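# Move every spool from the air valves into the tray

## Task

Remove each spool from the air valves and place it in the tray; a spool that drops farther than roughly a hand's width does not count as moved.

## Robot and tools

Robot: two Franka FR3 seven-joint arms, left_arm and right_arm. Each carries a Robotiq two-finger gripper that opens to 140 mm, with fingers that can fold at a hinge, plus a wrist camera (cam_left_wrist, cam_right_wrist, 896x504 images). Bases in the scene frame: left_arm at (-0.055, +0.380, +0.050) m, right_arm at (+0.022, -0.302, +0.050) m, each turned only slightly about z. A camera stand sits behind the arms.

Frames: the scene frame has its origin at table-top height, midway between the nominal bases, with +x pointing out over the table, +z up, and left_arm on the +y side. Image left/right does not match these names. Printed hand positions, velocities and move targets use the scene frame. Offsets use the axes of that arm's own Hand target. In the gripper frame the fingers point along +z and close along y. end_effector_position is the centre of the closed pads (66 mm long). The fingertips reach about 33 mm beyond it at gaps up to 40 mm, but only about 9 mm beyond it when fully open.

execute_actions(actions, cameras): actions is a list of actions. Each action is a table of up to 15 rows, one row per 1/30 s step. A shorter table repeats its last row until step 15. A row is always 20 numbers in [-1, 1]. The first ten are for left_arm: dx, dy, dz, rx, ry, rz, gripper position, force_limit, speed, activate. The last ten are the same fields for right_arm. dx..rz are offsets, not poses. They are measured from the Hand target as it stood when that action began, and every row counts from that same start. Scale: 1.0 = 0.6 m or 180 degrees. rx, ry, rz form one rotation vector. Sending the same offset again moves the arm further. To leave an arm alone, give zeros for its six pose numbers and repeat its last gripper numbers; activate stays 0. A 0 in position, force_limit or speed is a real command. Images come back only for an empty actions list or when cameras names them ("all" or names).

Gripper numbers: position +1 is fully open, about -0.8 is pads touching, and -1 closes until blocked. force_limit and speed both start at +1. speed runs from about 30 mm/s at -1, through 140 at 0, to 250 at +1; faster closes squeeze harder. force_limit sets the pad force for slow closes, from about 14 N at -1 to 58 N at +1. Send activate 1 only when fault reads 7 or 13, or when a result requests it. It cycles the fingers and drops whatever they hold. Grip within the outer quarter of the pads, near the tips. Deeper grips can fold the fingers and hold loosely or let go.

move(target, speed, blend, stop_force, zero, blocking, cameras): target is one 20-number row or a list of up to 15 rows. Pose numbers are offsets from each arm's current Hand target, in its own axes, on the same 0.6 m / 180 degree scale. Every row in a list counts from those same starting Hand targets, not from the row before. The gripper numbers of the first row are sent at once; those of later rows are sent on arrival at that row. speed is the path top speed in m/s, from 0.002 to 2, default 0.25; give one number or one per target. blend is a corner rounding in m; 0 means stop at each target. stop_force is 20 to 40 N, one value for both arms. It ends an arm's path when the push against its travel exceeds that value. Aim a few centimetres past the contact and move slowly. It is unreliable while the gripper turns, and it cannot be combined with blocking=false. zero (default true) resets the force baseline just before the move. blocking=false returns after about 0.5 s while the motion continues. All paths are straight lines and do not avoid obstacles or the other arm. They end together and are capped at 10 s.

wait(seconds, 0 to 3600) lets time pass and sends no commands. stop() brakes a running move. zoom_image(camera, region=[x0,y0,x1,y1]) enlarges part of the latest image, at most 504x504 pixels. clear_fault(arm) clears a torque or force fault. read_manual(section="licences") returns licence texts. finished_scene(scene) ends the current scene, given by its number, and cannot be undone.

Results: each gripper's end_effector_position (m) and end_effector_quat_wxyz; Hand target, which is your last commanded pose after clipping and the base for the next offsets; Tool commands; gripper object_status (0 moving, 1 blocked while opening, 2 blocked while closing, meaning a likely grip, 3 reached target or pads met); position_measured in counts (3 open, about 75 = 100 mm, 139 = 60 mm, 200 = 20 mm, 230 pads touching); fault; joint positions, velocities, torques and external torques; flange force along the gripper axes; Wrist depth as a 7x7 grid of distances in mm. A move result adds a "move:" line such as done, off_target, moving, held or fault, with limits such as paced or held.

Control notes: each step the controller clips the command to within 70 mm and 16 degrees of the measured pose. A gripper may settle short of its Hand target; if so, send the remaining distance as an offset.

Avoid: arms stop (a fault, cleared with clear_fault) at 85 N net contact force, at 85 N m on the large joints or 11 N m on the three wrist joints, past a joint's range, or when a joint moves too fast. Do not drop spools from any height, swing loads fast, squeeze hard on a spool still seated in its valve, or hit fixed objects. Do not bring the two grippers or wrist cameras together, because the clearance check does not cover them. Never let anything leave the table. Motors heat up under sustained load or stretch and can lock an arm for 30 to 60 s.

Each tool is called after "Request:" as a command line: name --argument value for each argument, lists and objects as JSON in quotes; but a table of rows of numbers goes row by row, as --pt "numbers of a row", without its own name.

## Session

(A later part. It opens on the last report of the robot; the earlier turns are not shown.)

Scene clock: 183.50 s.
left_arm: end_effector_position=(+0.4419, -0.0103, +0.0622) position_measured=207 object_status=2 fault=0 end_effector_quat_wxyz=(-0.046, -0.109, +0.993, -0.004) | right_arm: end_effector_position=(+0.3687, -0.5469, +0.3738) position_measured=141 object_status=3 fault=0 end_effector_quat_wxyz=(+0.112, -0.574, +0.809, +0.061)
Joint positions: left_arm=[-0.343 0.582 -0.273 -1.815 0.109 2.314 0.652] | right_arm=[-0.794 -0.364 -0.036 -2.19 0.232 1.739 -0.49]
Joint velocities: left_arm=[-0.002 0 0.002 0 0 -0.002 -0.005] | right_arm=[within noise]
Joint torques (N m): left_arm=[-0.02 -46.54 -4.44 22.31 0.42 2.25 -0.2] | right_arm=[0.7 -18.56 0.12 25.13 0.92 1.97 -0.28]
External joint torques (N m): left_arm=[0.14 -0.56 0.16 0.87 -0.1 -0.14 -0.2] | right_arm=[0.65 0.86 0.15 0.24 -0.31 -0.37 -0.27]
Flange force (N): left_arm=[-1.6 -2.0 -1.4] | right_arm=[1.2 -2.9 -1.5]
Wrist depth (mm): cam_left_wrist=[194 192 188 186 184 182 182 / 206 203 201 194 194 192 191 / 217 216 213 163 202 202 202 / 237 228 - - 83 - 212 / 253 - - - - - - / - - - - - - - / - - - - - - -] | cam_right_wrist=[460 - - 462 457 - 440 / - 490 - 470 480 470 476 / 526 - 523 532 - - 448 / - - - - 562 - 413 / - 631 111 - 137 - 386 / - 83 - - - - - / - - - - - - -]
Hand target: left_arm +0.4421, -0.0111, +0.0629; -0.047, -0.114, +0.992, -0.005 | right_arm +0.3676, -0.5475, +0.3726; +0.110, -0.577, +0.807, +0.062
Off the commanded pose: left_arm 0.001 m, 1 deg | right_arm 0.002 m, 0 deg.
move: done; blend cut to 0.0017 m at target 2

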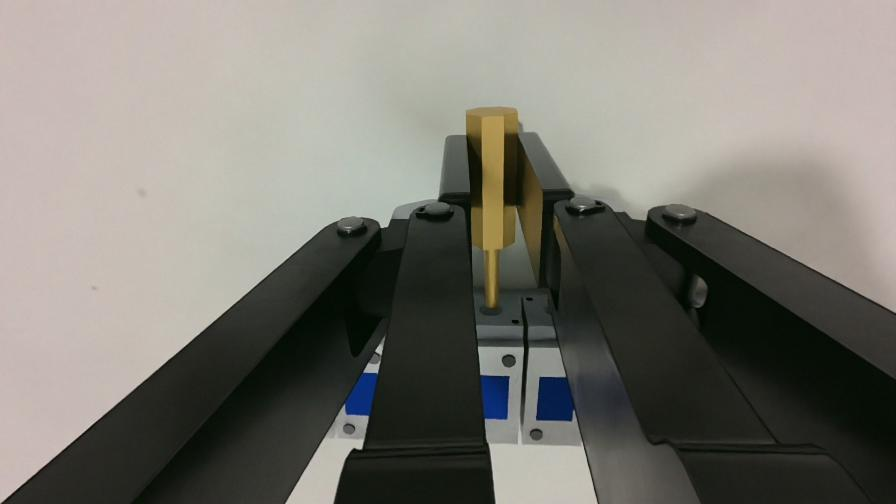

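Request:
move --pt "-0.0241 -0.001 -0.0022 0 0 0 -0.98 1 -1 0 0 0 0 0 0 0 -0.1 0 -0.5 0" --pt "-0.0353 -0.0008 -0.0078 0 0 0 -0.98 1 -1 0 0 0 0 0 0 0 -0.1 0 -0.5 0" --pt "-0.0715 0.0 -0.0138 0 0 0 -0.98 1 -1 0 0 0 0 0 0 0 -0.1 0 -0.5 0" --speed '[0.05,0.03,0.03]' --blend 0.0015 --cameras '["cam_left_wrist"]'

Request:
move --pt "0.0785 0 0.0117 0 0 0 -0.98 1 -1 0 0 0 0 0 0 0 -0.1 0 -0.5 0" --pt "0.0782 -0.0465 0.0143 0 0 0 -0.98 1 -1 0 0 0 0 0 0 0 -0.1 0 -0.5 0" --pt "0.0727 -0.0465 0.0138 0 0 0 -0.98 1 -1 0 0 0 0 0 0 0 -0.1 0 -0.5 0" --speed '[0.08,0.08,0.04]' --blend '[0.002,0.002,0]' --cameras '["cam_left_wrist"]'

Request:
zoom_image --camera "cam_left_wrist" --region '[440, 250, 540, 350]'

Scene clock: 188.90 s.
left_arm: end_effector_position=(+0.4736, -0.0042, +0.0616) position_measured=207 object_status=2 fault=0 end_effector_quat_wxyz=(-0.056, -0.116, +0.992, -0.002) | right_arm: end_effector_position=(+0.3687, -0.5469, +0.3738) position_measured=141 object_status=3 fault=0 end_effector_quat_wxyz=(+0.112, -0.574, +0.809, +0.061)
Joint positions: left_arm=[-0.319 0.658 -0.269 -1.682 0.111 2.235 0.679] | right_arm=[-0.794 -0.364 -0.036 -2.19 0.232 1.739 -0.49]
Joint velocities: left_arm=[-0.001 0.001 0 0 0.002 -0.001 0.006] | right_arm=[within noise]
Joint torques (N m): left_arm=[3.37 -51.72 -2.56 25.67 1.84 3.34 0.36] | right_arm=[0.66 -18.55 0.14 25.06 0.91 1.98 -0.31]
External joint torques (N m): left_arm=[3.44 -3.53 2.32 3.85 1.32 1.03 0.35] | right_arm=[0.65 0.87 0.22 0.18 -0.31 -0.37 -0.3]
Flange force (N): left_arm=[-7.3 -0.4 -4.7] | right_arm=[1.2 -2.8 -1.3]
Wrist depth (mm): cam_left_wrist=[195 189 188 185 186 184 181 / 206 203 201 195 195 193 190 / - 215 211 206 201 204 201 / 232 227 - - 83 - 213 / 246 - - - - - - / - - - - - - - / - - - - - - -] | cam_right_wrist=[462 - 444 454 448 - 438 / - - 500 486 482 480 464 / - - 523 - 518 503 445 / - 561 566 544 549 - 414 / 631 618 110 - 137 - 392 / 1744 83 659 653 - - - / - - - 694 - - -]
Hand target: left_arm +0.4845, -0.0012, +0.0671; -0.047, -0.114, +0.992, -0.005 | right_arm +0.3676, -0.5475, +0.3726; +0.110, -0.577, +0.807, +0.062
Off the commanded pose: left_arm 0.013 m, 1 deg | right_arm 0.002 m, 0 deg.
move: off_target (left_arm)

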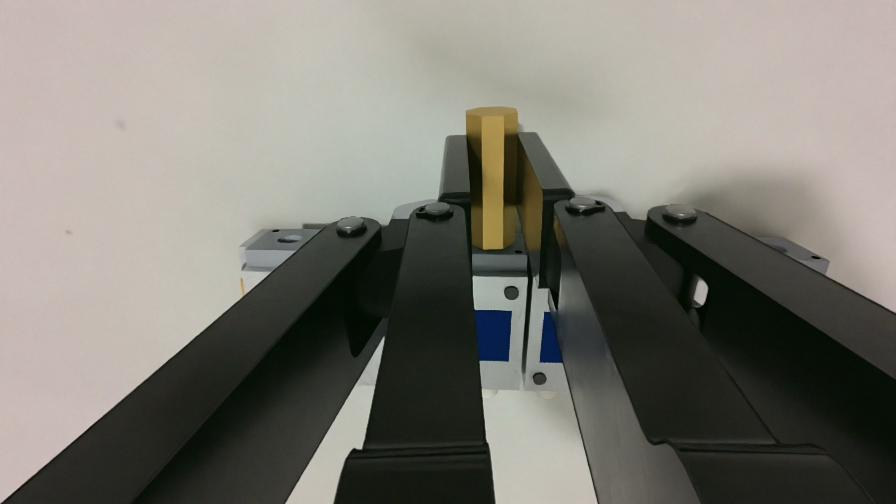

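Scene clock: 190.50 s.
left_arm: end_effector_position=(+0.4477, -0.0375, +0.0622) position_measured=207 object_status=2 fault=0 end_effector_quat_wxyz=(-0.046, -0.109, +0.993, -0.004) | right_arm: end_effector_position=(+0.3687, -0.5469, +0.3738) position_measured=141 object_status=3 fault=0 end_effector_quat_wxyz=(+0.112, -0.574, +0.809, +0.061)
Joint positions: left_arm=[-0.39 0.637 -0.261 -1.718 0.11 2.275 0.626] | right_arm=[-0.794 -0.364 -0.036 -2.19 0.232 1.739 -0.49]
Joint velocities: left_arm=[-0.002 -0.001 0 -0.001 0.001 -0.005 -0.007] | right_arm=[within noise]
Joint torques (N m): left_arm=[0.16 -48.55 -4.64 22.79 0.32 2.19 -0.16] | right_arm=[0.77 -18.58 0.15 25.1 0.9 1.98 -0.23]
External joint torques (N m): left_arm=[0.18 -0.76 -0.05 0.94 -0.21 -0.2 -0.16] | right_arm=[0.77 0.94 0.25 0.13 -0.33 -0.37 -0.22]
Flange force (N): left_arm=[-1.6 -2.0 -1.9] | right_arm=[1.0 -3.0 -1.2]
Wrist depth (mm): cam_left_wrist=[195 192 187 186 185 183 180 / 207 204 201 195 197 190 189 / 219 218 210 206 202 204 201 / - 230 - - 83 - 213 / 254 - - - - - - / - - - - - - - / - - - - - - -] | cam_right_wrist=[477 455 - 448 450 - - / 490 - 502 - - - - / - 519 520 - - - 447 / 563 586 604 - 593 - 414 / - 623 141 - 137 - 390 / - 83 - - - - - / - - - 655 - - -]
Hand target: left_arm +0.4478, -0.0384, +0.0629; -0.047, -0.114, +0.992, -0.005 | right_arm +0.3676, -0.5475, +0.3726; +0.110, -0.577, +0.807, +0.062
Off the commanded pose: left_arm 0.001 m, 1 deg | right_arm 0.002 m, 0 deg.
move: done; blend cut to 0.0017 m at target 2

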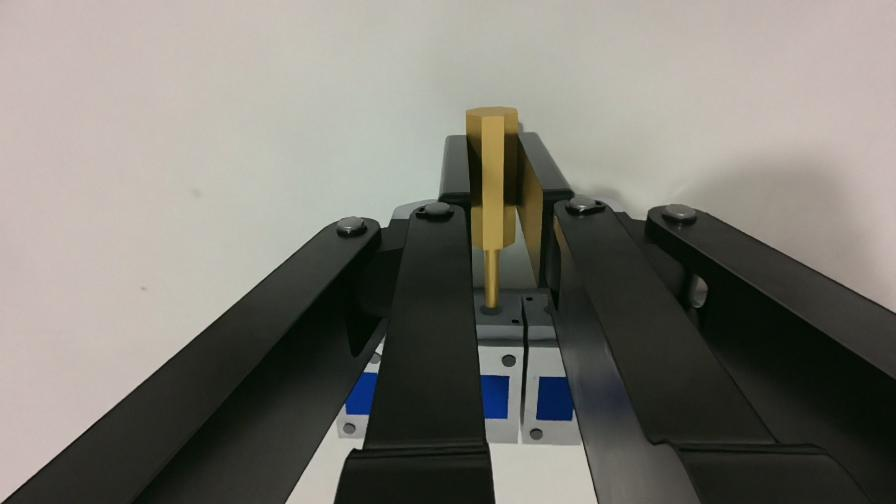

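Scaled by 5.040 from the camera's image (finer frame: 1280x720).

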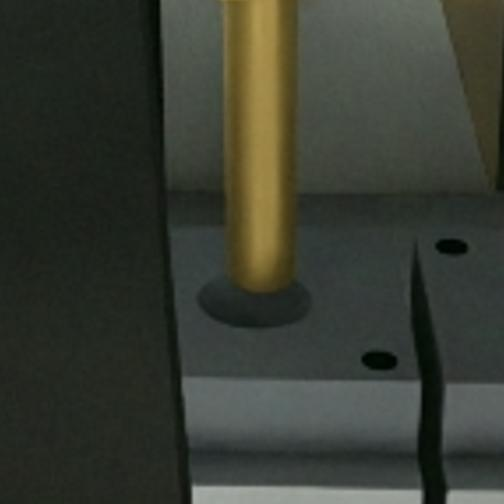

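Request:
move --pt "-0.0241 -0.001 -0.0022 0 0 0 -0.98 1 -1 0 0 0 0 0 0 0 -0.1 0 -0.5 0" --pt "-0.0353 -0.0008 -0.0078 0 0 0 -0.98 1 -1 0 0 0 0 0 0 0 -0.1 0 -0.5 0" --pt "-0.0715 0.0 -0.0138 0 0 0 -0.98 1 -1 0 0 0 0 0 0 0 -0.1 0 -0.5 0" --speed '[0.05,0.03,0.03]' --blend 0.0015 --cameras '["cam_left_wrist"]'

Request:
move --pt "0.0785 0 0.0117 0 0 0 -0.98 1 -1 0 0 0 0 0 0 0 -0.1 0 -0.5 0" --pt "0.0782 -0.0463 0.0143 0 0 0 -0.98 1 -1 0 0 0 0 0 0 0 -0.1 0 -0.5 0" --pt "0.0727 -0.0463 0.0138 0 0 0 -0.98 1 -1 0 0 0 0 0 0 0 -0.1 0 -0.5 0" --speed '[0.08,0.08,0.04]' --blend '[0.002,0.002,0]' --cameras '["cam_left_wrist"]'

Request:
zoom_image --camera "cam_left_wrist" --region '[440, 250, 540, 350]'

Scene clock: 195.50 s.
left_arm: end_effector_position=(+0.4787, -0.0317, +0.0613) position_measured=207 object_status=2 fault=0 end_effector_quat_wxyz=(-0.057, -0.116, +0.992, -0.002) | right_arm: end_effector_position=(+0.3687, -0.5469, +0.3738) position_measured=141 object_status=3 fault=0 end_effector_quat_wxyz=(+0.112, -0.574, +0.809, +0.061)
Joint positions: left_arm=[-0.365 0.715 -0.259 -1.58 0.111 2.193 0.653] | right_arm=[-0.794 -0.364 -0.036 -2.19 0.232 1.739 -0.49]
Joint velocities: left_arm=[0.001 0.001 0 0 0 -0.001 0.004] | right_arm=[within noise]
Joint torques (N m): left_arm=[3.51 -53.74 -2.57 26.21 1.9 3.34 0.22] | right_arm=[0.74 -18.58 0.22 25.11 0.92 1.96 -0.22]
External joint torques (N m): left_arm=[3.61 -3.49 2.42 3.86 1.37 1 0.22] | right_arm=[0.75 1.07 0.33 0.07 -0.31 -0.4 -0.21]
Flange force (N): left_arm=[-7.6 -1.1 -4.6] | right_arm=[1.0 -3.2 -1.1]
Wrist depth (mm): cam_left_wrist=[195 192 189 185 184 184 182 / 206 203 201 196 196 192 190 / 217 217 212 206 201 203 201 / 230 228 - - 83 - 209 / 248 - - 174 - - - / - - - - - - - / - - - - - - -] | cam_right_wrist=[455 - - 448 450 432 439 / 473 - - 464 - - - / - - 543 530 519 - 446 / - 618 - - 562 - 413 / - - 111 - 137 621 388 / - 83 112 672 - - 655 / - - - 739 - - -]
Hand target: left_arm +0.4901, -0.0285, +0.0672; -0.047, -0.114, +0.992, -0.005 | right_arm +0.3676, -0.5475, +0.3726; +0.110, -0.577, +0.807, +0.062
Off the commanded pose: left_arm 0.013 m, 1 deg | right_arm 0.002 m, 0 deg.
move: off_target (left_arm)

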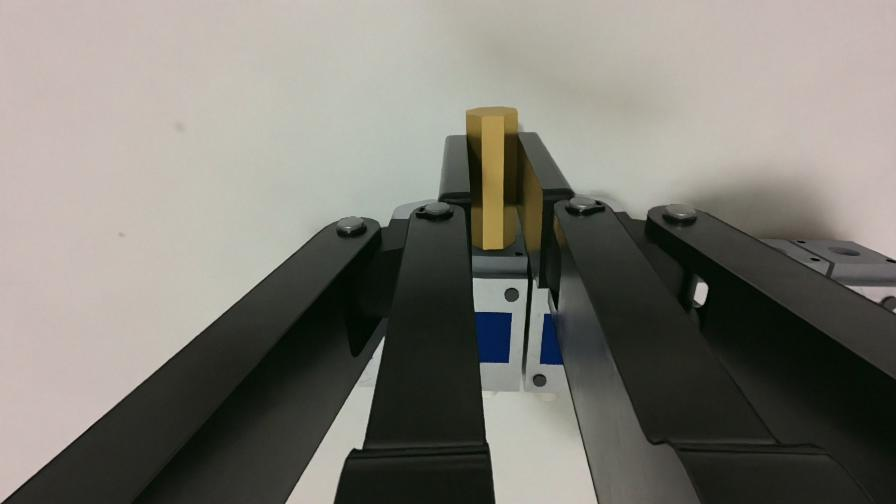

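Scene clock: 197.10 s.
left_arm: end_effector_position=(+0.4534, -0.0647, +0.0621) position_measured=207 object_status=2 fault=0 end_effector_quat_wxyz=(-0.046, -0.109, +0.993, -0.004) | right_arm: end_effector_position=(+0.3687, -0.5469, +0.3738) position_measured=141 object_status=3 fault=0 end_effector_quat_wxyz=(+0.112, -0.574, +0.809, +0.061)
Joint positions: left_arm=[-0.434 0.697 -0.25 -1.612 0.111 2.231 0.602] | right_arm=[-0.794 -0.364 -0.036 -2.19 0.232 1.739 -0.49]
Joint velocities: left_arm=[-0.003 0.001 0.001 0.002 0 -0.005 -0.006] | right_arm=[within noise]
Joint torques (N m): left_arm=[0.44 -50.52 -4.76 23.19 0.27 2.27 -0.25] | right_arm=[0.73 -18.54 0.24 25.1 0.91 1.98 -0.28]
External joint torques (N m): left_arm=[0.43 -0.77 -0.11 0.92 -0.26 -0.12 -0.25] | right_arm=[0.7 0.97 0.31 0.09 -0.33 -0.38 -0.27]
Flange force (N): left_arm=[-1.5 -1.8 -1.8] | right_arm=[1.1 -2.9 -1.1]
Wrist depth (mm): cam_left_wrist=[- 193 189 186 184 182 180 / 208 204 202 196 197 194 189 / 221 218 214 207 203 204 202 / 233 231 - - 83 - 211 / 255 - - - - - - / - - - - - - - / - - - - - - -] | cam_right_wrist=[- 457 - 447 443 - - / 544 488 - - 479 - 471 / - - 513 - - - 446 / - - 566 565 - - 414 / 611 - 141 616 137 - 395 / - 83 - - - - 659 / - - - 686 - - -]
Hand target: left_arm +0.4534, -0.0656, +0.0630; -0.047, -0.114, +0.992, -0.005 | right_arm +0.3676, -0.5475, +0.3726; +0.110, -0.577, +0.807, +0.062
Off the commanded pose: left_arm 0.001 m, 1 deg | right_arm 0.002 m, 0 deg.
move: done; blend cut to 0.0017 m at target 2

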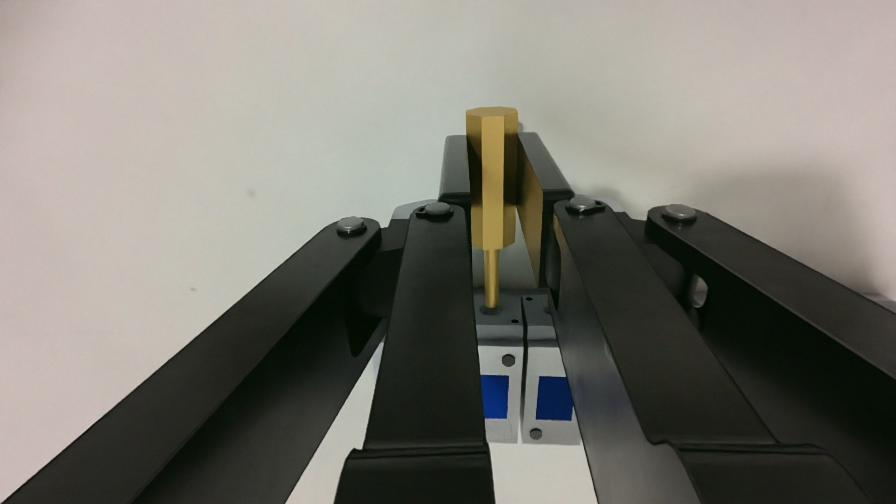

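Scaled by 5.040 from the camera's image (finer frame: 1280x720).

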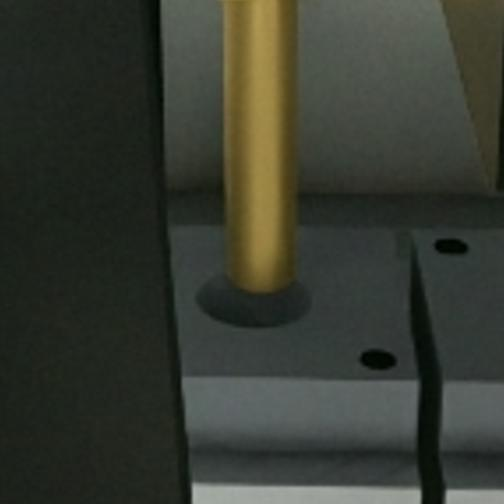

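Request:
move --pt "-0.0241 -0.001 -0.0022 0 0 0 -0.98 1 -1 0 0 0 0 0 0 0 -0.1 0 -0.5 0" --pt "-0.0353 -0.0008 -0.0078 0 0 0 -0.98 1 -1 0 0 0 0 0 0 0 -0.1 0 -0.5 0" --pt "-0.0715 0.0 -0.0138 0 0 0 -0.98 1 -1 0 0 0 0 0 0 0 -0.1 0 -0.5 0" --speed '[0.05,0.03,0.03]' --blend 0.0015 --cameras '["cam_left_wrist"]'

Request:
move --pt "0.0785 0 0.0117 0 0 0 -0.98 1 -1 0 0 0 0 0 0 0 -0.1 0 -0.5 0" --pt "0.0782 -0.0463 0.0143 0 0 0 -0.98 1 -1 0 0 0 0 0 0 0 -0.1 0 -0.5 0" --pt "0.0727 -0.0463 0.0138 0 0 0 -0.98 1 -1 0 0 0 0 0 0 0 -0.1 0 -0.5 0" --speed '[0.08,0.08,0.04]' --blend '[0.002,0.002,0]' --cameras '["cam_left_wrist"]'

Request:
zoom_image --camera "cam_left_wrist" --region '[440, 250, 540, 350]'

Scene clock: 202.33 s.
left_arm: end_effector_position=(+0.4842, -0.0589, +0.0610) position_measured=207 object_status=2 fault=0 end_effector_quat_wxyz=(-0.057, -0.116, +0.992, -0.002) | right_arm: end_effector_position=(+0.3687, -0.5469, +0.3738) position_measured=141 object_status=3 fault=0 end_effector_quat_wxyz=(+0.112, -0.574, +0.809, +0.061)
Joint positions: left_arm=[-0.41 0.78 -0.25 -1.465 0.112 2.146 0.63] | right_arm=[-0.794 -0.364 -0.036 -2.19 0.232 1.739 -0.49]
Joint velocities: left_arm=[0.002 0 -0.001 0.001 0 -0.002 0.008] | right_arm=[within noise]
Joint torques (N m): left_arm=[3.56 -55.82 -2.64 26.62 1.96 3.24 0.35] | right_arm=[0.71 -18.52 0.2 25.18 0.91 1.98 -0.28]
External joint torques (N m): left_arm=[3.91 -3.78 2.51 3.95 1.43 0.91 0.35] | right_arm=[0.72 1.01 0.31 0.21 -0.32 -0.38 -0.27]
Flange force (N): left_arm=[-8.1 -1.2 -5.2] | right_arm=[1.2 -3.4 -1.4]
Wrist depth (mm): cam_left_wrist=[194 192 189 186 186 184 182 / - 203 199 195 195 193 189 / 219 214 212 205 203 204 202 / 227 230 - - 83 - 208 / 248 - - - - - - / - - - - - - - / - - - - - - -] | cam_right_wrist=[453 449 454 436 460 426 452 / - 489 - - 484 - 482 / - 489 547 - 499 - 443 / - 558 570 - - - 413 / - - 115 638 137 616 388 / - 83 - 706 - - - / - - - 601 - - -]
Hand target: left_arm +0.4957, -0.0558, +0.0672; -0.047, -0.114, +0.992, -0.005 | right_arm +0.3676, -0.5475, +0.3726; +0.110, -0.577, +0.807, +0.062
Off the commanded pose: left_arm 0.014 m, 1 deg | right_arm 0.002 m, 0 deg.
move: off_target (left_arm)

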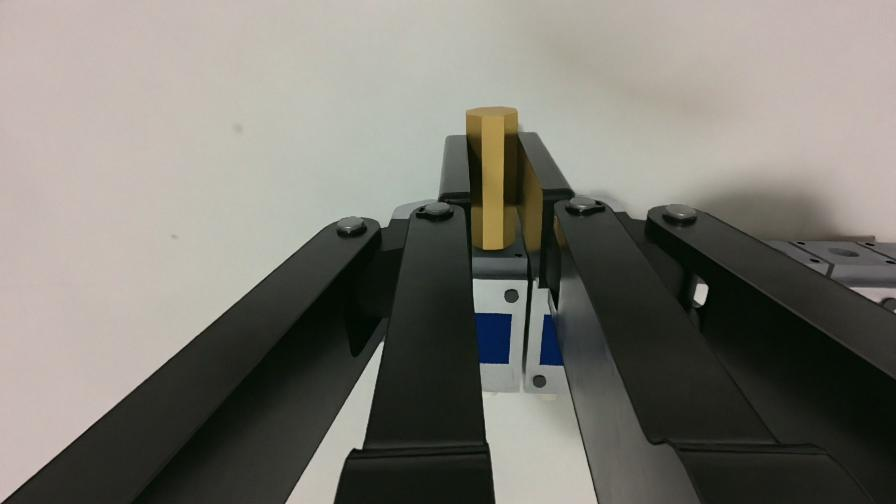

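Scene clock: 203.97 s.
left_arm: end_effector_position=(+0.4591, -0.0918, +0.0621) position_measured=207 object_status=2 fault=0 end_effector_quat_wxyz=(-0.046, -0.109, +0.993, -0.004) | right_arm: end_effector_position=(+0.3687, -0.5469, +0.3738) position_measured=141 object_status=3 fault=0 end_effector_quat_wxyz=(+0.112, -0.574, +0.809, +0.061)
Joint positions: left_arm=[-0.478 0.763 -0.24 -1.493 0.112 2.181 0.58] | right_arm=[-0.794 -0.364 -0.036 -2.19 0.232 1.739 -0.49]
Joint velocities: left_arm=[-0.002 0 -0.001 -0.001 -0.001 -0.005 -0.006] | right_arm=[within noise]
Joint torques (N m): left_arm=[-0.05 -52.54 -4.8 23.64 0.25 2.24 -0.11] | right_arm=[0.73 -18.52 0.15 25.11 0.92 1.98 -0.3]
External joint torques (N m): left_arm=[0.07 -0.63 -0.05 0.83 -0.3 -0.18 -0.11] | right_arm=[0.77 0.9 0.3 0.25 -0.29 -0.36 -0.29]
Flange force (N): left_arm=[-1.7 -2.5 -1.6] | right_arm=[1.1 -3.2 -1.5]
Wrist depth (mm): cam_left_wrist=[197 194 189 188 185 184 180 / 208 207 202 194 196 192 189 / 221 219 215 - 203 205 200 / 237 234 - - 83 - 213 / - - - - - - - / - - - - - - - / - - - - - - -] | cam_right_wrist=[- - 459 - 463 - - / - - - - 499 486 469 / - 525 - - 523 508 443 / 610 532 566 - - - 415 / - 631 111 - 137 619 409 / 1682 83 - 688 - - - / - - - 741 - - -]
Hand target: left_arm +0.4590, -0.0928, +0.0630; -0.047, -0.114, +0.992, -0.005 | right_arm +0.3676, -0.5475, +0.3726; +0.110, -0.577, +0.807, +0.062
Off the commanded pose: left_arm 0.001 m, 1 deg | right_arm 0.002 m, 0 deg.
move: done; blend cut to 0.0017 m at target 2

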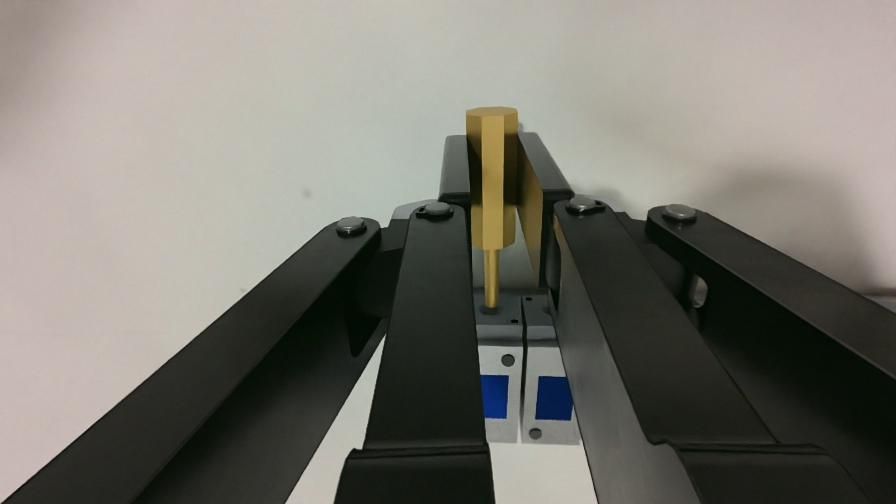

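Scaled by 5.040 from the camera's image (finer frame: 1280x720).

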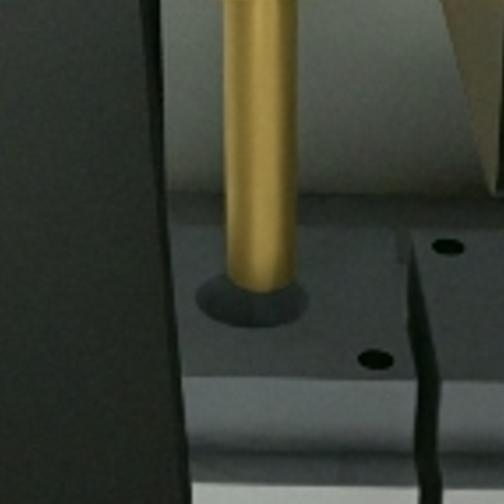

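Request:
move --pt "-0.0241 -0.0014 -0.0022 0 0 0 -0.98 1 -1 0 0 0 0 0 0 0 -0.1 0 -0.5 0" --pt "-0.0353 -0.001 -0.0078 0 0 0 -0.98 1 -1 0 0 0 0 0 0 0 -0.1 0 -0.5 0" --pt "-0.0715 -0.0005 -0.0138 0 0 0 -0.98 1 -1 0 0 0 0 0 0 0 -0.1 0 -0.5 0" --speed '[0.05,0.03,0.03]' --blend 0.0015 --cameras '["cam_left_wrist"]'

Request:
move --pt "0.0788 0 0.0073 0 0 0 -0.98 1 -1 0 0 0 0 0 0 0 -0.1 0 -0.5 0" --pt "0.087 0 -0.0801 0 0 0 -0.98 1 -1 0 0 0 0 0 0 0 -0.1 0 -0.5 0" --pt "0.0978 0.5052 -0.0792 0 0 0 -0.98 1 -1 0 0 0 0 0 0 0 -0.1 0 -0.5 0" --pt "0.0845 0.5052 0.0636 0 0 0 -0.98 1 -1 0 0 0 0 0 0 0 -0.1 0 -0.5 0" --pt "0.0845 0.5052 0.0636 0 0 0 -0.516 0 0 0 0 0 0 0 0 0 -0.1 0 -0.5 0" --speed '[0.1,0.2,0.25,0.12,0.1]' --blend '[0.002,0.02,0.01,0,0]' --cameras '["cam_left_wrist"]'

Scene clock: 212.43 s.
left_arm: end_effector_position=(+0.4852, -0.0884, +0.0609) position_measured=207 object_status=2 fault=0 end_effector_quat_wxyz=(-0.060, -0.113, +0.992, +0.000) | right_arm: end_effector_position=(+0.3687, -0.5469, +0.3738) position_measured=141 object_status=3 fault=0 end_effector_quat_wxyz=(+0.112, -0.574, +0.809, +0.061)
Joint positions: left_arm=[-0.458 0.852 -0.245 -1.334 0.112 2.084 0.609] | right_arm=[-0.794 -0.364 -0.036 -2.19 0.232 1.739 -0.49]
Joint velocities: left_arm=[-0.002 -0.001 0 0 0 0 0.007] | right_arm=[within noise]
Joint torques (N m): left_arm=[5.41 -57.42 -0.75 27.51 2.39 4.06 0.32] | right_arm=[0.68 -18.48 0.2 25.13 0.91 1.98 -0.3]
External joint torques (N m): left_arm=[5.72 -3.52 4.33 4.46 1.86 1.74 0.32] | right_arm=[0.61 0.89 0.21 0.24 -0.33 -0.36 -0.29]
Flange force (N): left_arm=[-11.1 -1.5 -3.6] | right_arm=[1.3 -3.0 -1.5]
Wrist depth (mm): cam_left_wrist=[194 192 190 188 187 183 182 / 207 205 201 195 196 195 190 / 217 216 212 206 202 204 - / - 229 - - 83 - - / - - - - - - - / - - - - - - - / - - - - - - -] | cam_right_wrist=[- 454 473 - - 443 - / - - - - - 480 471 / 539 - 527 535 - - 445 / 565 553 543 - - 531 414 / - - 141 659 137 - 388 / 1883 83 - 661 - - - / - - - 631 - - -]
Hand target: left_arm +0.5014, -0.0833, +0.0672; -0.047, -0.114, +0.992, -0.005 | right_arm +0.3676, -0.5475, +0.3726; +0.110, -0.577, +0.807, +0.062
Off the commanded pose: left_arm 0.018 m, 2 deg | right_arm 0.002 m, 0 deg.
move: off_target (left_arm)

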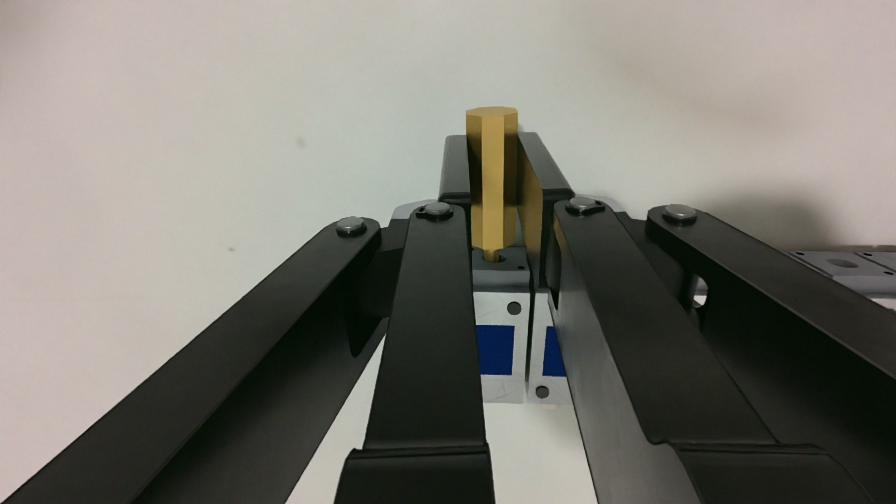

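Scene clock: 216.43 s.
left_arm: end_effector_position=(+0.3785, +0.1997, +0.0342) position_measured=194 object_status=3 fault=0 end_effector_quat_wxyz=(-0.049, -0.118, +0.992, -0.005) | right_arm: end_effector_position=(+0.3687, -0.5469, +0.3738) position_measured=141 object_status=3 fault=0 end_effector_quat_wxyz=(+0.112, -0.574, +0.809, +0.061)
Joint positions: left_arm=[-0.092 0.273 -0.221 -2.414 0.012 2.599 0.969] | right_arm=[-0.794 -0.364 -0.036 -2.19 0.232 1.739 -0.49]
Joint torques (N m): left_arm=[0.33 -33.34 -1.88 17.62 0.75 2.58 0.2] | right_arm=[0.71 -18.49 0.17 25.05 0.9 1.98 -0.28]
External joint torques (N m): left_arm=[0.52 -0.04 -0.21 0.23 0.35 0.27 0.2] | right_arm=[0.64 1.07 0.19 0.08 -0.33 -0.37 -0.27]
Flange force (N): left_arm=[-0.7 0.7 0.4] | right_arm=[1.4 -3.1 -1.1]
Wrist depth (mm): cam_left_wrist=[164 164 160 159 157 154 152 / 174 170 170 165 166 164 162 / 185 184 181 - 132 173 172 / 199 - - 190 106 - 181 / 209 - - 204 - - - / - - - 217 - - - / - - - - - - -] | cam_right_wrist=[- 460 444 - 447 - - / 491 - - 480 - 467 - / - - - - - - 444 / - - - 572 574 - 413 / - - 111 - 137 - 399 / 1757 83 - - - - - / - - - 785 - - -]
Hand target: left_arm +0.3800, +0.1997, +0.0343; -0.047, -0.114, +0.992, -0.005 | right_arm +0.3676, -0.5475, +0.3726; +0.110, -0.577, +0.807, +0.062
Off the commanded pose: left_arm 0.001 m, 1 deg | right_arm 0.002 m, 0 deg.
move: done

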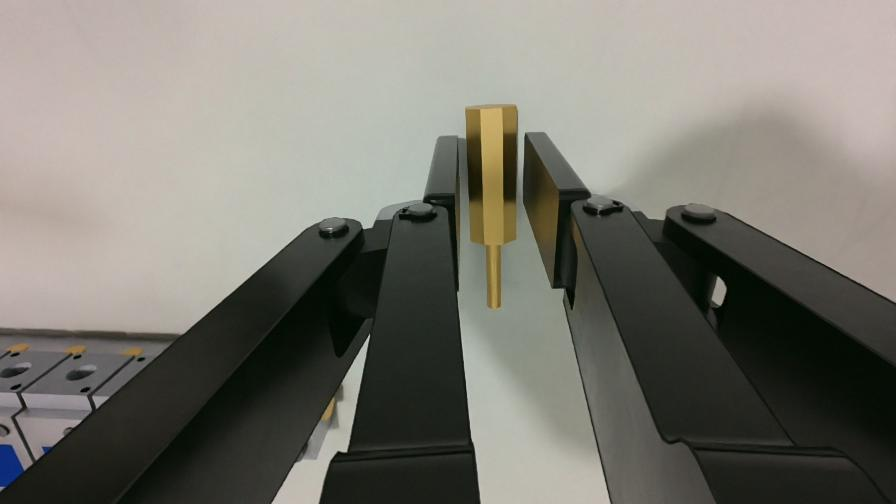

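Request:
move --pt "0.0178 0 -0.192 0 0 0 -0.516 0 0 0 0 0 0 0 0 0 -0.1 0 -0.5 0" --pt "-0.2255 -0.1852 -0.2145 0 -0.0306 0.006 -0.516 0 0 0 0 0 0 0 0 0 -0.1 0 -0.5 0" --pt "-0.236 -0.1852 -0.1017 0 -0.0306 0.006 -0.587 0 0 0 0 0 0 0 0 0 -0.1 0 -0.5 0" --speed '[0.15,0.3,0.15]' --blend '[0.02,0.02,0]' --cameras '["cam_left_wrist"]'

Request:
zoom_image --camera "cam_left_wrist" --region '[400, 60, 580, 240]'

Scene clock: 230.17 s.
left_arm: end_effector_position=(+0.5462, +0.1255, +0.0797) position_measured=203 object_status=3 fault=0 end_effector_quat_wxyz=(-0.001, -0.101, +0.995, +0.001) | right_arm: end_effector_position=(+0.3687, -0.5469, +0.3738) position_measured=141 object_status=3 fault=0 end_effector_quat_wxyz=(+0.112, -0.574, +0.809, +0.061)
Joint positions: left_arm=[-0.193 0.554 -0.176 -1.801 0.13 2.341 0.887] | right_arm=[-0.794 -0.364 -0.036 -2.19 0.232 1.739 -0.49]
Joint torques (N m): left_arm=[-0.26 -47.68 -2.25 22.31 0.58 2.79 -0.15] | right_arm=[0.76 -18.55 0.21 25.12 0.9 1.98 -0.29]
External joint torques (N m): left_arm=[-0.25 -1.22 0.36 0.21 0.03 0.28 -0.15] | right_arm=[0.71 0.76 0.24 0.32 -0.32 -0.35 -0.28]
Flange force (N): left_arm=[2.4 1.1 -1.4] | right_arm=[1.1 -2.9 -1.6]
Wrist depth (mm): cam_left_wrist=[154 152 149 150 193 193 191 / 166 164 164 161 206 211 206 / 240 236 236 229 120 218 221 / - 253 - - 82 - - / 286 - - - - - - / - - - - - - - / - - - - - - -] | cam_right_wrist=[- - - - - 453 - / - 485 500 478 - 482 - / 486 521 523 521 - - 443 / - - 554 - 586 556 413 / - - 111 - 137 - 391 / 1757 83 - 698 - - - / - - - 778 - - -]
Hand target: left_arm +0.5481, +0.1247, +0.0816; +0.001, -0.105, +0.994, +0.000 | right_arm +0.3676, -0.5475, +0.3726; +0.110, -0.577, +0.807, +0.062
Off the commanded pose: left_arm 0.003 m, 1 deg | right_arm 0.002 m, 0 deg.
move: done

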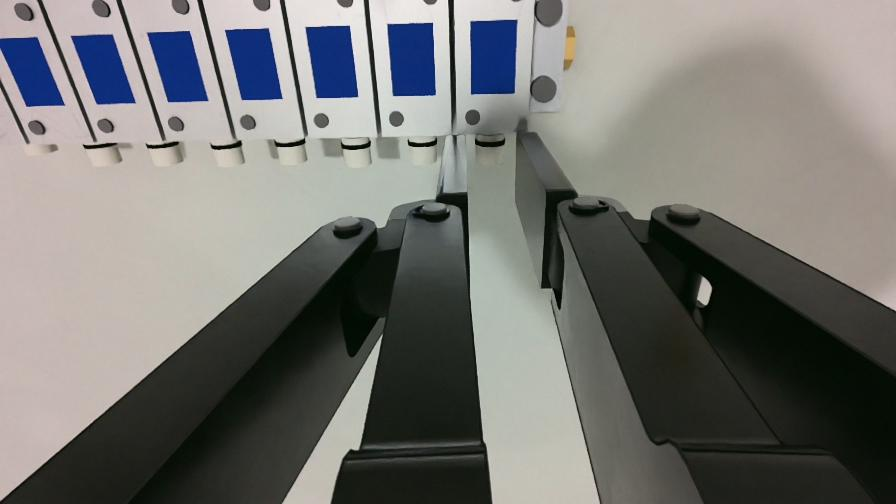

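Scaled by 2.800 from the camera's image (finer frame: 1280x720).

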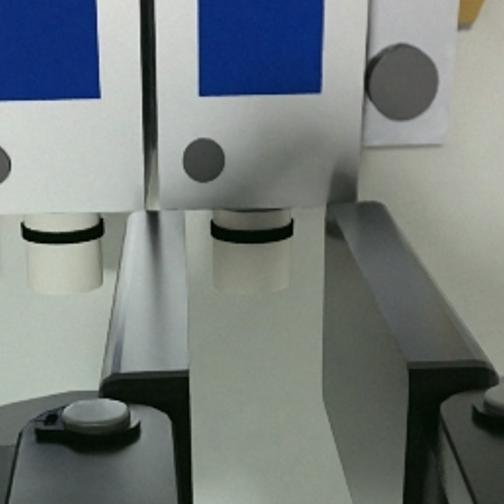

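Request:
move --pt "-0.0015 0.0 0 0 0 0 -0.587 -0.05 -1 0 0 0 0 0 0 0 -0.1 0 -0.5 0" --pt "-0.0015 0.0 0.0455 0 0 0 -0.587 -0.05 -1 0 0 0 0 0 0 0 -0.1 0 -0.5 0" --pt "-0.0015 0.0 0.0455 0 0 0 -1 -0.05 -1 0 0 0 0 0 0 0 -0.1 0 -0.5 0" --pt "-0.0145 0 0.0415 0 0 0 -1 -0.05 -1 0 0 0 0 0 0 0 -0.1 0 -0.5 0" --pt "-0.064 0 0.0415 0 0 0 -1 -0.05 -1 0 0 0 0 0 0 0 -0.1 0 -0.5 0" --speed '[0.05,0.06,0.05,0.03,0.04]' --blend '[0.0005,0,0,0.001,0]' --cameras '["cam_left_wrist"]'

Scene clock: 236.97 s.
left_arm: end_effector_position=(+0.5857, +0.1322, +0.0571) position_measured=214 object_status=2 fault=0 end_effector_quat_wxyz=(+0.001, -0.110, +0.994, -0.001) | right_arm: end_effector_position=(+0.3687, -0.5469, +0.3738) position_measured=141 object_status=3 fault=0 end_effector_quat_wxyz=(+0.112, -0.574, +0.809, +0.061)
Joint positions: left_arm=[-0.188 0.68 -0.154 -1.651 0.132 2.324 0.905] | right_arm=[-0.794 -0.364 -0.036 -2.19 0.232 1.739 -0.49]
Joint velocities: left_arm=[0 0.001 0 0.002 0 -0.004 0.005] | right_arm=[within noise]
Joint torques (N m): left_arm=[0.63 -49.77 -3.55 22.78 0.77 2.31 0.37] | right_arm=[0.68 -18.53 0.22 25.05 0.91 1.99 -0.28]
External joint torques (N m): left_arm=[0.94 0.13 -0.69 0.44 0.2 -0.23 0.38] | right_arm=[0.67 0.9 0.31 0.22 -0.31 -0.34 -0.27]
Flange force (N): left_arm=[-3.1 -0.1 -0.4] | right_arm=[1.1 -3.1 -1.3]
Wrist depth (mm): cam_left_wrist=[189 185 178 142 173 174 170 / 202 197 193 189 191 187 187 / 219 215 211 - 201 201 196 / 234 231 - - 83 - 214 / 260 - - - - - - / - - - - - - - / - - - - - - -] | cam_right_wrist=[460 - - - 434 - 437 / 507 - - - - 481 - / 518 507 - - - - 445 / - - - - 554 - 414 / - - 111 - 137 - 398 / - 83 - - - - 652 / - - - - - - -]
Hand target: left_arm +0.5857, +0.1327, +0.0568; +0.001, -0.105, +0.994, +0.000 | right_arm +0.3676, -0.5475, +0.3726; +0.110, -0.577, +0.807, +0.062
Off the commanded pose: left_arm 0.001 m, 1 deg | right_arm 0.002 m, 0 deg.
move: done; blend cut to 0 m at target 1

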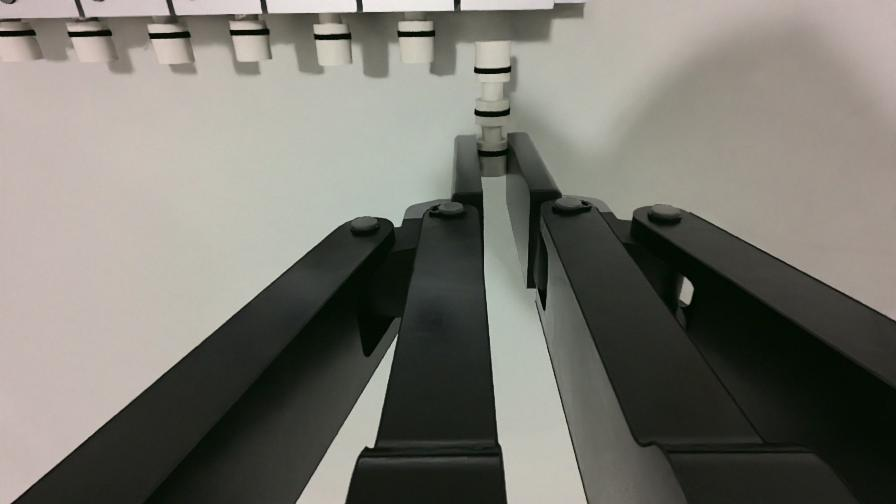

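Request:
move --pt "0.005 0 -0.155 0 0 0 -1 -0.05 -1 0 0 0 0 0 0 0 -0.1 0 -0.5 0" --pt "0.5175 -0.036 -0.155 0 0 0 -1 -0.05 -1 0 0 0 0 0 0 0 -0.1 0 -0.5 0" --speed '[0.2,0.3]' --blend '[0.02,0]' --cameras '["cam_left_wrist"]'

Scene clock: 246.67 s.
left_arm: end_effector_position=(+0.2865, +0.0473, +0.1489) position_measured=214 object_status=2 fault=0 end_effector_quat_wxyz=(+0.000, -0.100, +0.995, +0.001) | right_arm: end_effector_position=(+0.3687, -0.5469, +0.3738) position_measured=141 object_status=3 fault=0 end_effector_quat_wxyz=(+0.112, -0.574, +0.809, +0.061)
Joint positions: left_arm=[-0.368 -0.032 -0.357 -2.449 -0.014 2.417 0.608] | right_arm=[-0.794 -0.364 -0.036 -2.19 0.232 1.739 -0.49]
Joint velocities: left_arm=[-0.001 0 -0.001 0 -0.002 0.001 -0.006] | right_arm=[within noise]
Joint torques (N m): left_arm=[0.49 -27.22 0.01 21.01 0.54 2.82 -0.13] | right_arm=[0.67 -18.59 0.19 25.11 0.91 1.98 -0.3]
External joint torques (N m): left_arm=[0.54 -1.13 -0.23 -0.24 0.04 0.3 -0.13] | right_arm=[0.66 1 0.28 0.06 -0.32 -0.38 -0.29]
Flange force (N): left_arm=[2.2 3.3 -1.2] | right_arm=[1.2 -2.9 -1.1]
Wrist depth (mm): cam_left_wrist=[267 - - - 254 - 252 / 287 273 - - 273 274 271 / 307 273 - - 288 290 284 / 339 - - - 83 - - / 363 - - - - - - / - - - - - - - / - - - - - - -] | cam_right_wrist=[448 - - - 447 443 443 / 511 512 491 - 491 473 466 / - - 521 - 532 509 443 / - - 573 562 558 - 413 / 633 - 116 613 136 580 386 / 1719 83 - - - - - / - - - - - - -]
Hand target: left_arm +0.2863, +0.0468, +0.1492; +0.001, -0.105, +0.994, +0.000 | right_arm +0.3676, -0.5475, +0.3726; +0.110, -0.577, +0.807, +0.062
Off the commanded pose: left_arm 0.001 m, 1 deg | right_arm 0.002 m, 0 deg.
move: done

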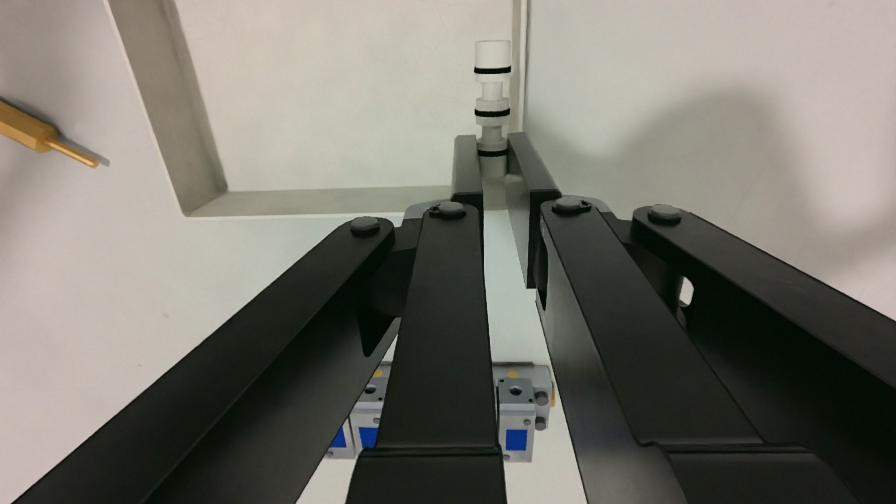

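Request:
move --pt "0 0 0.1898 0 0 0 -1 -0.05 -1 0 0 0 0 0 0 0 -0.1 0 -0.5 0" --pt "0 0 0.1898 0 0 0 -0.6 -0.05 -1 0 0 0 0 0 0 0 -0.1 0 -0.5 0" --pt "0 0 -0.018 0 0 0 -0.6 -0.05 -1 0 0 0 0 0 0 0 -0.1 0 -0.5 0" --speed '[0.15,0.05,0.2]' --blend '[0,0,0]' --cameras '["cam_left_wrist"]'

Scene clock: 260.43 s.
left_arm: end_effector_position=(+0.2907, +0.0447, +0.0727) position_measured=214 object_status=2 fault=0 end_effector_quat_wxyz=(+0.002, -0.090, +0.996, -0.002) | right_arm: end_effector_position=(+0.3687, -0.5469, +0.3738) position_measured=141 object_status=3 fault=0 end_effector_quat_wxyz=(+0.112, -0.574, +0.809, +0.061)
Joint positions: left_arm=[-0.378 0.159 -0.333 -2.469 0.108 2.623 0.543] | right_arm=[-0.794 -0.364 -0.036 -2.19 0.232 1.739 -0.49]
Joint torques (N m): left_arm=[0.49 -29.87 -1.48 18.41 0.4 2.51 0.06] | right_arm=[0.66 -18.53 0.17 25.14 0.91 1.98 -0.28]
External joint torques (N m): left_arm=[0.52 0.22 -0.08 -0.27 0.02 -0.07 0.06] | right_arm=[0.65 0.97 0.26 0.2 -0.32 -0.37 -0.26]
External joint torques when the fault began: left_arm=[0.82 25.18 2.54 -12.6 0.46 0.94 0.03]
Flange force (N): left_arm=[-0.3 0.9 0.1] | right_arm=[1.2 -3.1 -1.4]
Flange force when the fault began (N): left_arm=[-11.2 -12.6 71.5]
Wrist depth (mm): cam_left_wrist=[- 189 183 183 185 181 180 / 206 207 210 201 201 202 193 / 207 224 221 214 212 213 211 / 211 - - - 83 - 227 / 277 - - - - - - / - - - - - - - / - - - - - - -] | cam_right_wrist=[- 442 448 433 442 436 440 / - 473 - - - 459 - / 525 542 - 516 548 - 443 / 576 - - - - - 413 / - - 111 - 137 616 387 / 1719 83 - 661 - - - / - - - 835 - - -]
Hand target: left_arm +0.2907, +0.0447, +0.0727; +0.002, -0.090, +0.996, -0.002 (not the last commanded pose) | right_arm +0.3676, -0.5475, +0.3726; +0.110, -0.577, +0.807, +0.062
Tool commands: left_gripper/position=-1.0 left_gripper/force_limit=-0.05098 left_gripper/speed=-1.0 left_gripper/activate=+0.0 right_gripper/position=-0.1 right_gripper/force_limit=+0.0 right_gripper/speed=-0.5 right_gripper/activate=+0.0
Off the commanded pose: left_arm 0.087 m, 2 deg | right_arm 0.002 m, 0 deg.
FORCE FAULT: contact force on the left arm reached its limit, and that arm stopped. The contact can be on any part of that arm, not only on its tool. That arm's remaining commands of this call were not run. That arm is still stopped at the end of this call. While its stop runs, that arm takes no new command, but execute_actions still moves its gripper.
CLEAR FAULT: the left arm stays stopped (Reflex) until you call clear_fault(arm="left_arm").
move: fault (left_arm); path passed 1 of 3 targets; target 2's new numbers were not sent

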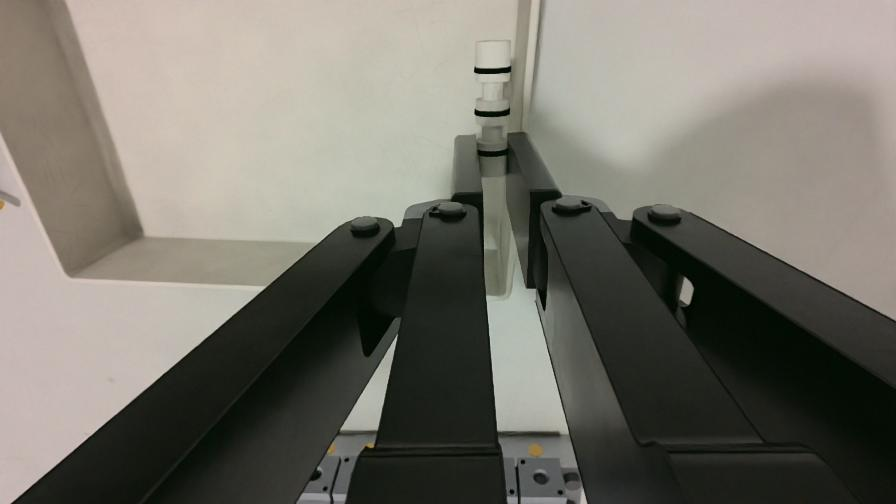

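Request:
clear_fault --arm "left_arm"

Request:
move --target '[0,0,-0.1274,0,0,0,-1,-0.05,-1,0,0,0,0,0,0,0,-0.1,0,-0.5,0]' --speed 0.1 --cameras '["cam_left_wrist"]'

Scene clock: 264.27 s.
left_arm: end_effector_position=(+0.2907, +0.0447, +0.0727) position_measured=214 object_status=2 fault=0 end_effector_quat_wxyz=(+0.002, -0.090, +0.996, -0.002) | right_arm: end_effector_position=(+0.3687, -0.5469, +0.3738) position_measured=141 object_status=3 fault=0 end_effector_quat_wxyz=(+0.112, -0.574, +0.809, +0.061)
Joint positions: left_arm=[-0.378 0.159 -0.333 -2.469 0.108 2.623 0.543] | right_arm=[-0.794 -0.364 -0.036 -2.19 0.232 1.739 -0.49]
Joint torques (N m): left_arm=[0.48 -29.78 -1.53 18.35 0.41 2.51 0.07] | right_arm=[0.75 -18.47 0.21 25.14 0.91 1.98 -0.26]
External joint torques (N m): left_arm=[0.55 0.1 -0.1 -0.18 0.03 -0.04 0.07] | right_arm=[0.78 0.98 0.34 0.21 -0.31 -0.38 -0.24]
Flange force (N): left_arm=[-0.3 0.9 -0.1] | right_arm=[1.1 -3.4 -1.4]
Wrist depth (mm): cam_left_wrist=[193 193 190 185 182 183 183 / 202 206 206 199 205 197 195 / 216 - 218 216 209 214 209 / - - - - 83 - 224 / 280 - - - - - - / - - - - - - - / - - - - - - -] | cam_right_wrist=[- - - 431 - - 443 / - - 499 475 479 - - / - - 523 531 - - 440 / - 590 - - 558 576 415 / - - 111 628 137 583 390 / 1797 83 - - - - - / - - - 763 - - -]
Hand target: left_arm +0.2907, +0.0447, +0.0727; +0.002, -0.090, +0.996, -0.002 (not the last commanded pose) | right_arm +0.3676, -0.5475, +0.3726; +0.110, -0.577, +0.807, +0.062
Tool commands: left_gripper/position=-1.0 left_gripper/force_limit=-0.05098 left_gripper/speed=-1.0 left_gripper/activate=+0.0 right_gripper/position=-0.1 right_gripper/force_limit=+0.0 right_gripper/speed=-0.5 right_gripper/activate=+0.0
Off the commanded pose: left_arm 0.087 m, 2 deg | right_arm 0.002 m, 0 deg.
FORCE FAULT, CONTINUED: the left arm's stop, for the force fault that an earlier result reported, is over. The call counts as one of the actions that you can send in this scene. That arm's target is now where it stood when the stop ended, not its last command. That arm accepts commands again.
CLEAR FAULT: your call cleared the left arm's force fault. If the contact force or a joint's load stays at its limit, that arm stops again.

Scene clock: 265.93 s.
left_arm: end_effector_position=(+0.2906, +0.0453, +0.1485) position_measured=214 object_status=2 fault=0 end_effector_quat_wxyz=(+0.003, -0.093, +0.996, -0.001) | right_arm: end_effector_position=(+0.3687, -0.5469, +0.3738) position_measured=141 object_status=3 fault=0 end_effector_quat_wxyz=(+0.112, -0.574, +0.809, +0.061)
Joint positions: left_arm=[-0.369 -0.024 -0.355 -2.443 -0.007 2.426 0.619] | right_arm=[-0.794 -0.364 -0.036 -2.19 0.232 1.739 -0.49]
Joint velocities: left_arm=[0 0.001 0.001 0 -0.001 -0.003 0.005] | right_arm=[within noise]
Joint torques (N m): left_arm=[0.48 -27.11 0.19 21.4 0.21 2.24 0.35] | right_arm=[0.74 -18.58 0.21 25.16 0.91 1.97 -0.28]
External joint torques (N m): left_arm=[0.38 -0.68 -0.11 0.12 -0.29 -0.31 0.36] | right_arm=[0.8 0.83 0.38 0.22 -0.32 -0.38 -0.27]
Flange force (N): left_arm=[0.4 2.3 -2.9] | right_arm=[0.8 -3.0 -1.4]
Wrist depth (mm): cam_left_wrist=[266 - 259 255 252 250 244 / - 251 - - 273 - 266 / - 292 293 - 284 289 287 / 348 331 - - 83 - 309 / - - - - - - - / - - - - - - - / - - - - - - -] | cam_right_wrist=[435 439 475 - 473 456 445 / 487 507 478 - 485 473 491 / - 530 - - 511 516 445 / - - - - 527 509 415 / - - 111 - 137 583 393 / - 83 - - - - 653 / - - - - - - -]
Hand target: left_arm +0.2903, +0.0449, +0.1492; +0.002, -0.090, +0.996, -0.002 | right_arm +0.3676, -0.5475, +0.3726; +0.110, -0.577, +0.807, +0.062
Off the commanded pose: left_arm 0.001 m, 0 deg | right_arm 0.002 m, 0 deg.
move: done

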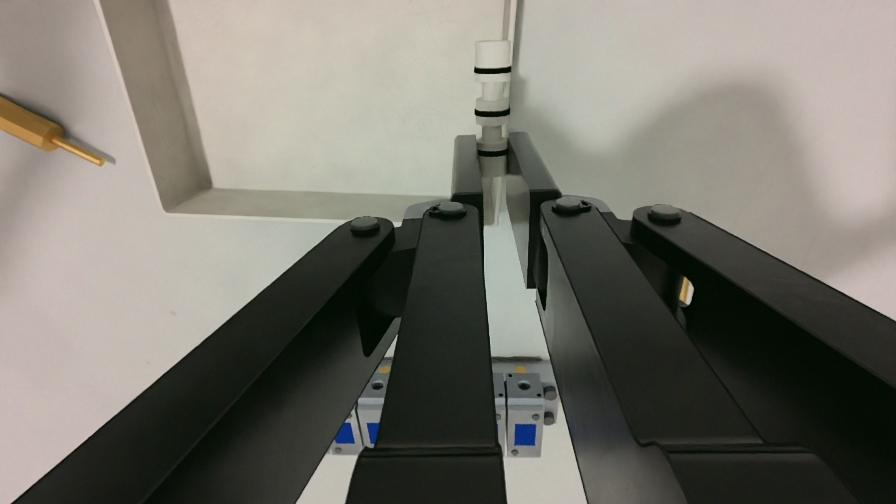

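Request:
move --pt "0 -0.0367 0 0 0 0 -1 -0.05 -1 0 0 0 0 0 0 0 -0.1 0 -0.5 0" --pt "0 -0.0367 0.13 0 0 0 -1 -0.05 -1 0 0 0 0 0 0 0 -0.1 0 -0.5 0" --speed '[0.15,0.1]' --cameras '["cam_left_wrist"]'

Scene clock: 281.67 s.
left_arm: end_effector_position=(+0.2939, +0.0235, +0.0713) position_measured=214 object_status=2 fault=0 end_effector_quat_wxyz=(+0.001, -0.088, +0.996, -0.001) | right_arm: end_effector_position=(+0.3687, -0.5469, +0.3738) position_measured=141 object_status=3 fault=0 end_effector_quat_wxyz=(+0.112, -0.574, +0.809, +0.061)
Joint positions: left_arm=[-0.411 0.205 -0.325 -2.408 0.126 2.602 0.51] | right_arm=[-0.794 -0.364 -0.036 -2.19 0.232 1.739 -0.49]
Joint velocities: left_arm=[0 0.001 0.002 0.001 0 0 -0.006] | right_arm=[within noise]
Joint torques (N m): left_arm=[-0.06 -31.83 -1.52 18.96 0.74 2.85 -0.07] | right_arm=[0.7 -18.53 0.19 25.06 0.9 1.98 -0.28]
External joint torques (N m): left_arm=[0.05 -0.11 0.35 0.14 0.34 0.3 -0.06] | right_arm=[0.71 0.85 0.29 0.21 -0.32 -0.36 -0.27]
Flange force (N): left_arm=[-0.3 -0.3 1.4] | right_arm=[1.0 -2.9 -1.4]
Wrist depth (mm): cam_left_wrist=[181 191 188 184 182 184 181 / 192 204 201 195 196 194 194 / 193 214 217 - 207 216 207 / 245 224 - - 83 - 225 / 276 - - - - - - / - - - - - - - / - - - - - - -] | cam_right_wrist=[449 452 - 443 440 462 - / - 490 484 - - 481 - / 532 - - - 515 511 442 / - - - - 581 559 414 / - - 111 - 137 593 399 / - 83 - - - - 655 / - - - - - - -]
Hand target: left_arm +0.2947, +0.0231, +0.0712; +0.002, -0.090, +0.996, -0.002 | right_arm +0.3676, -0.5475, +0.3726; +0.110, -0.577, +0.807, +0.062
Off the commanded pose: left_arm 0.001 m, 0 deg | right_arm 0.002 m, 0 deg.
move: done

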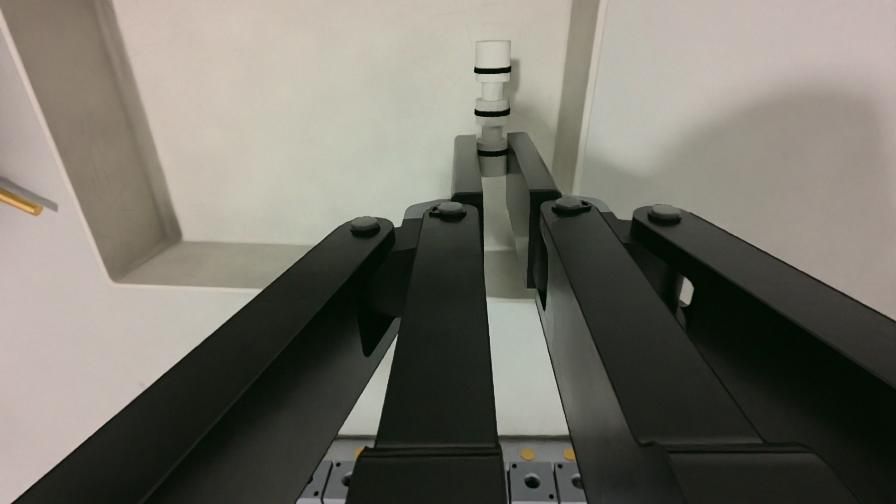

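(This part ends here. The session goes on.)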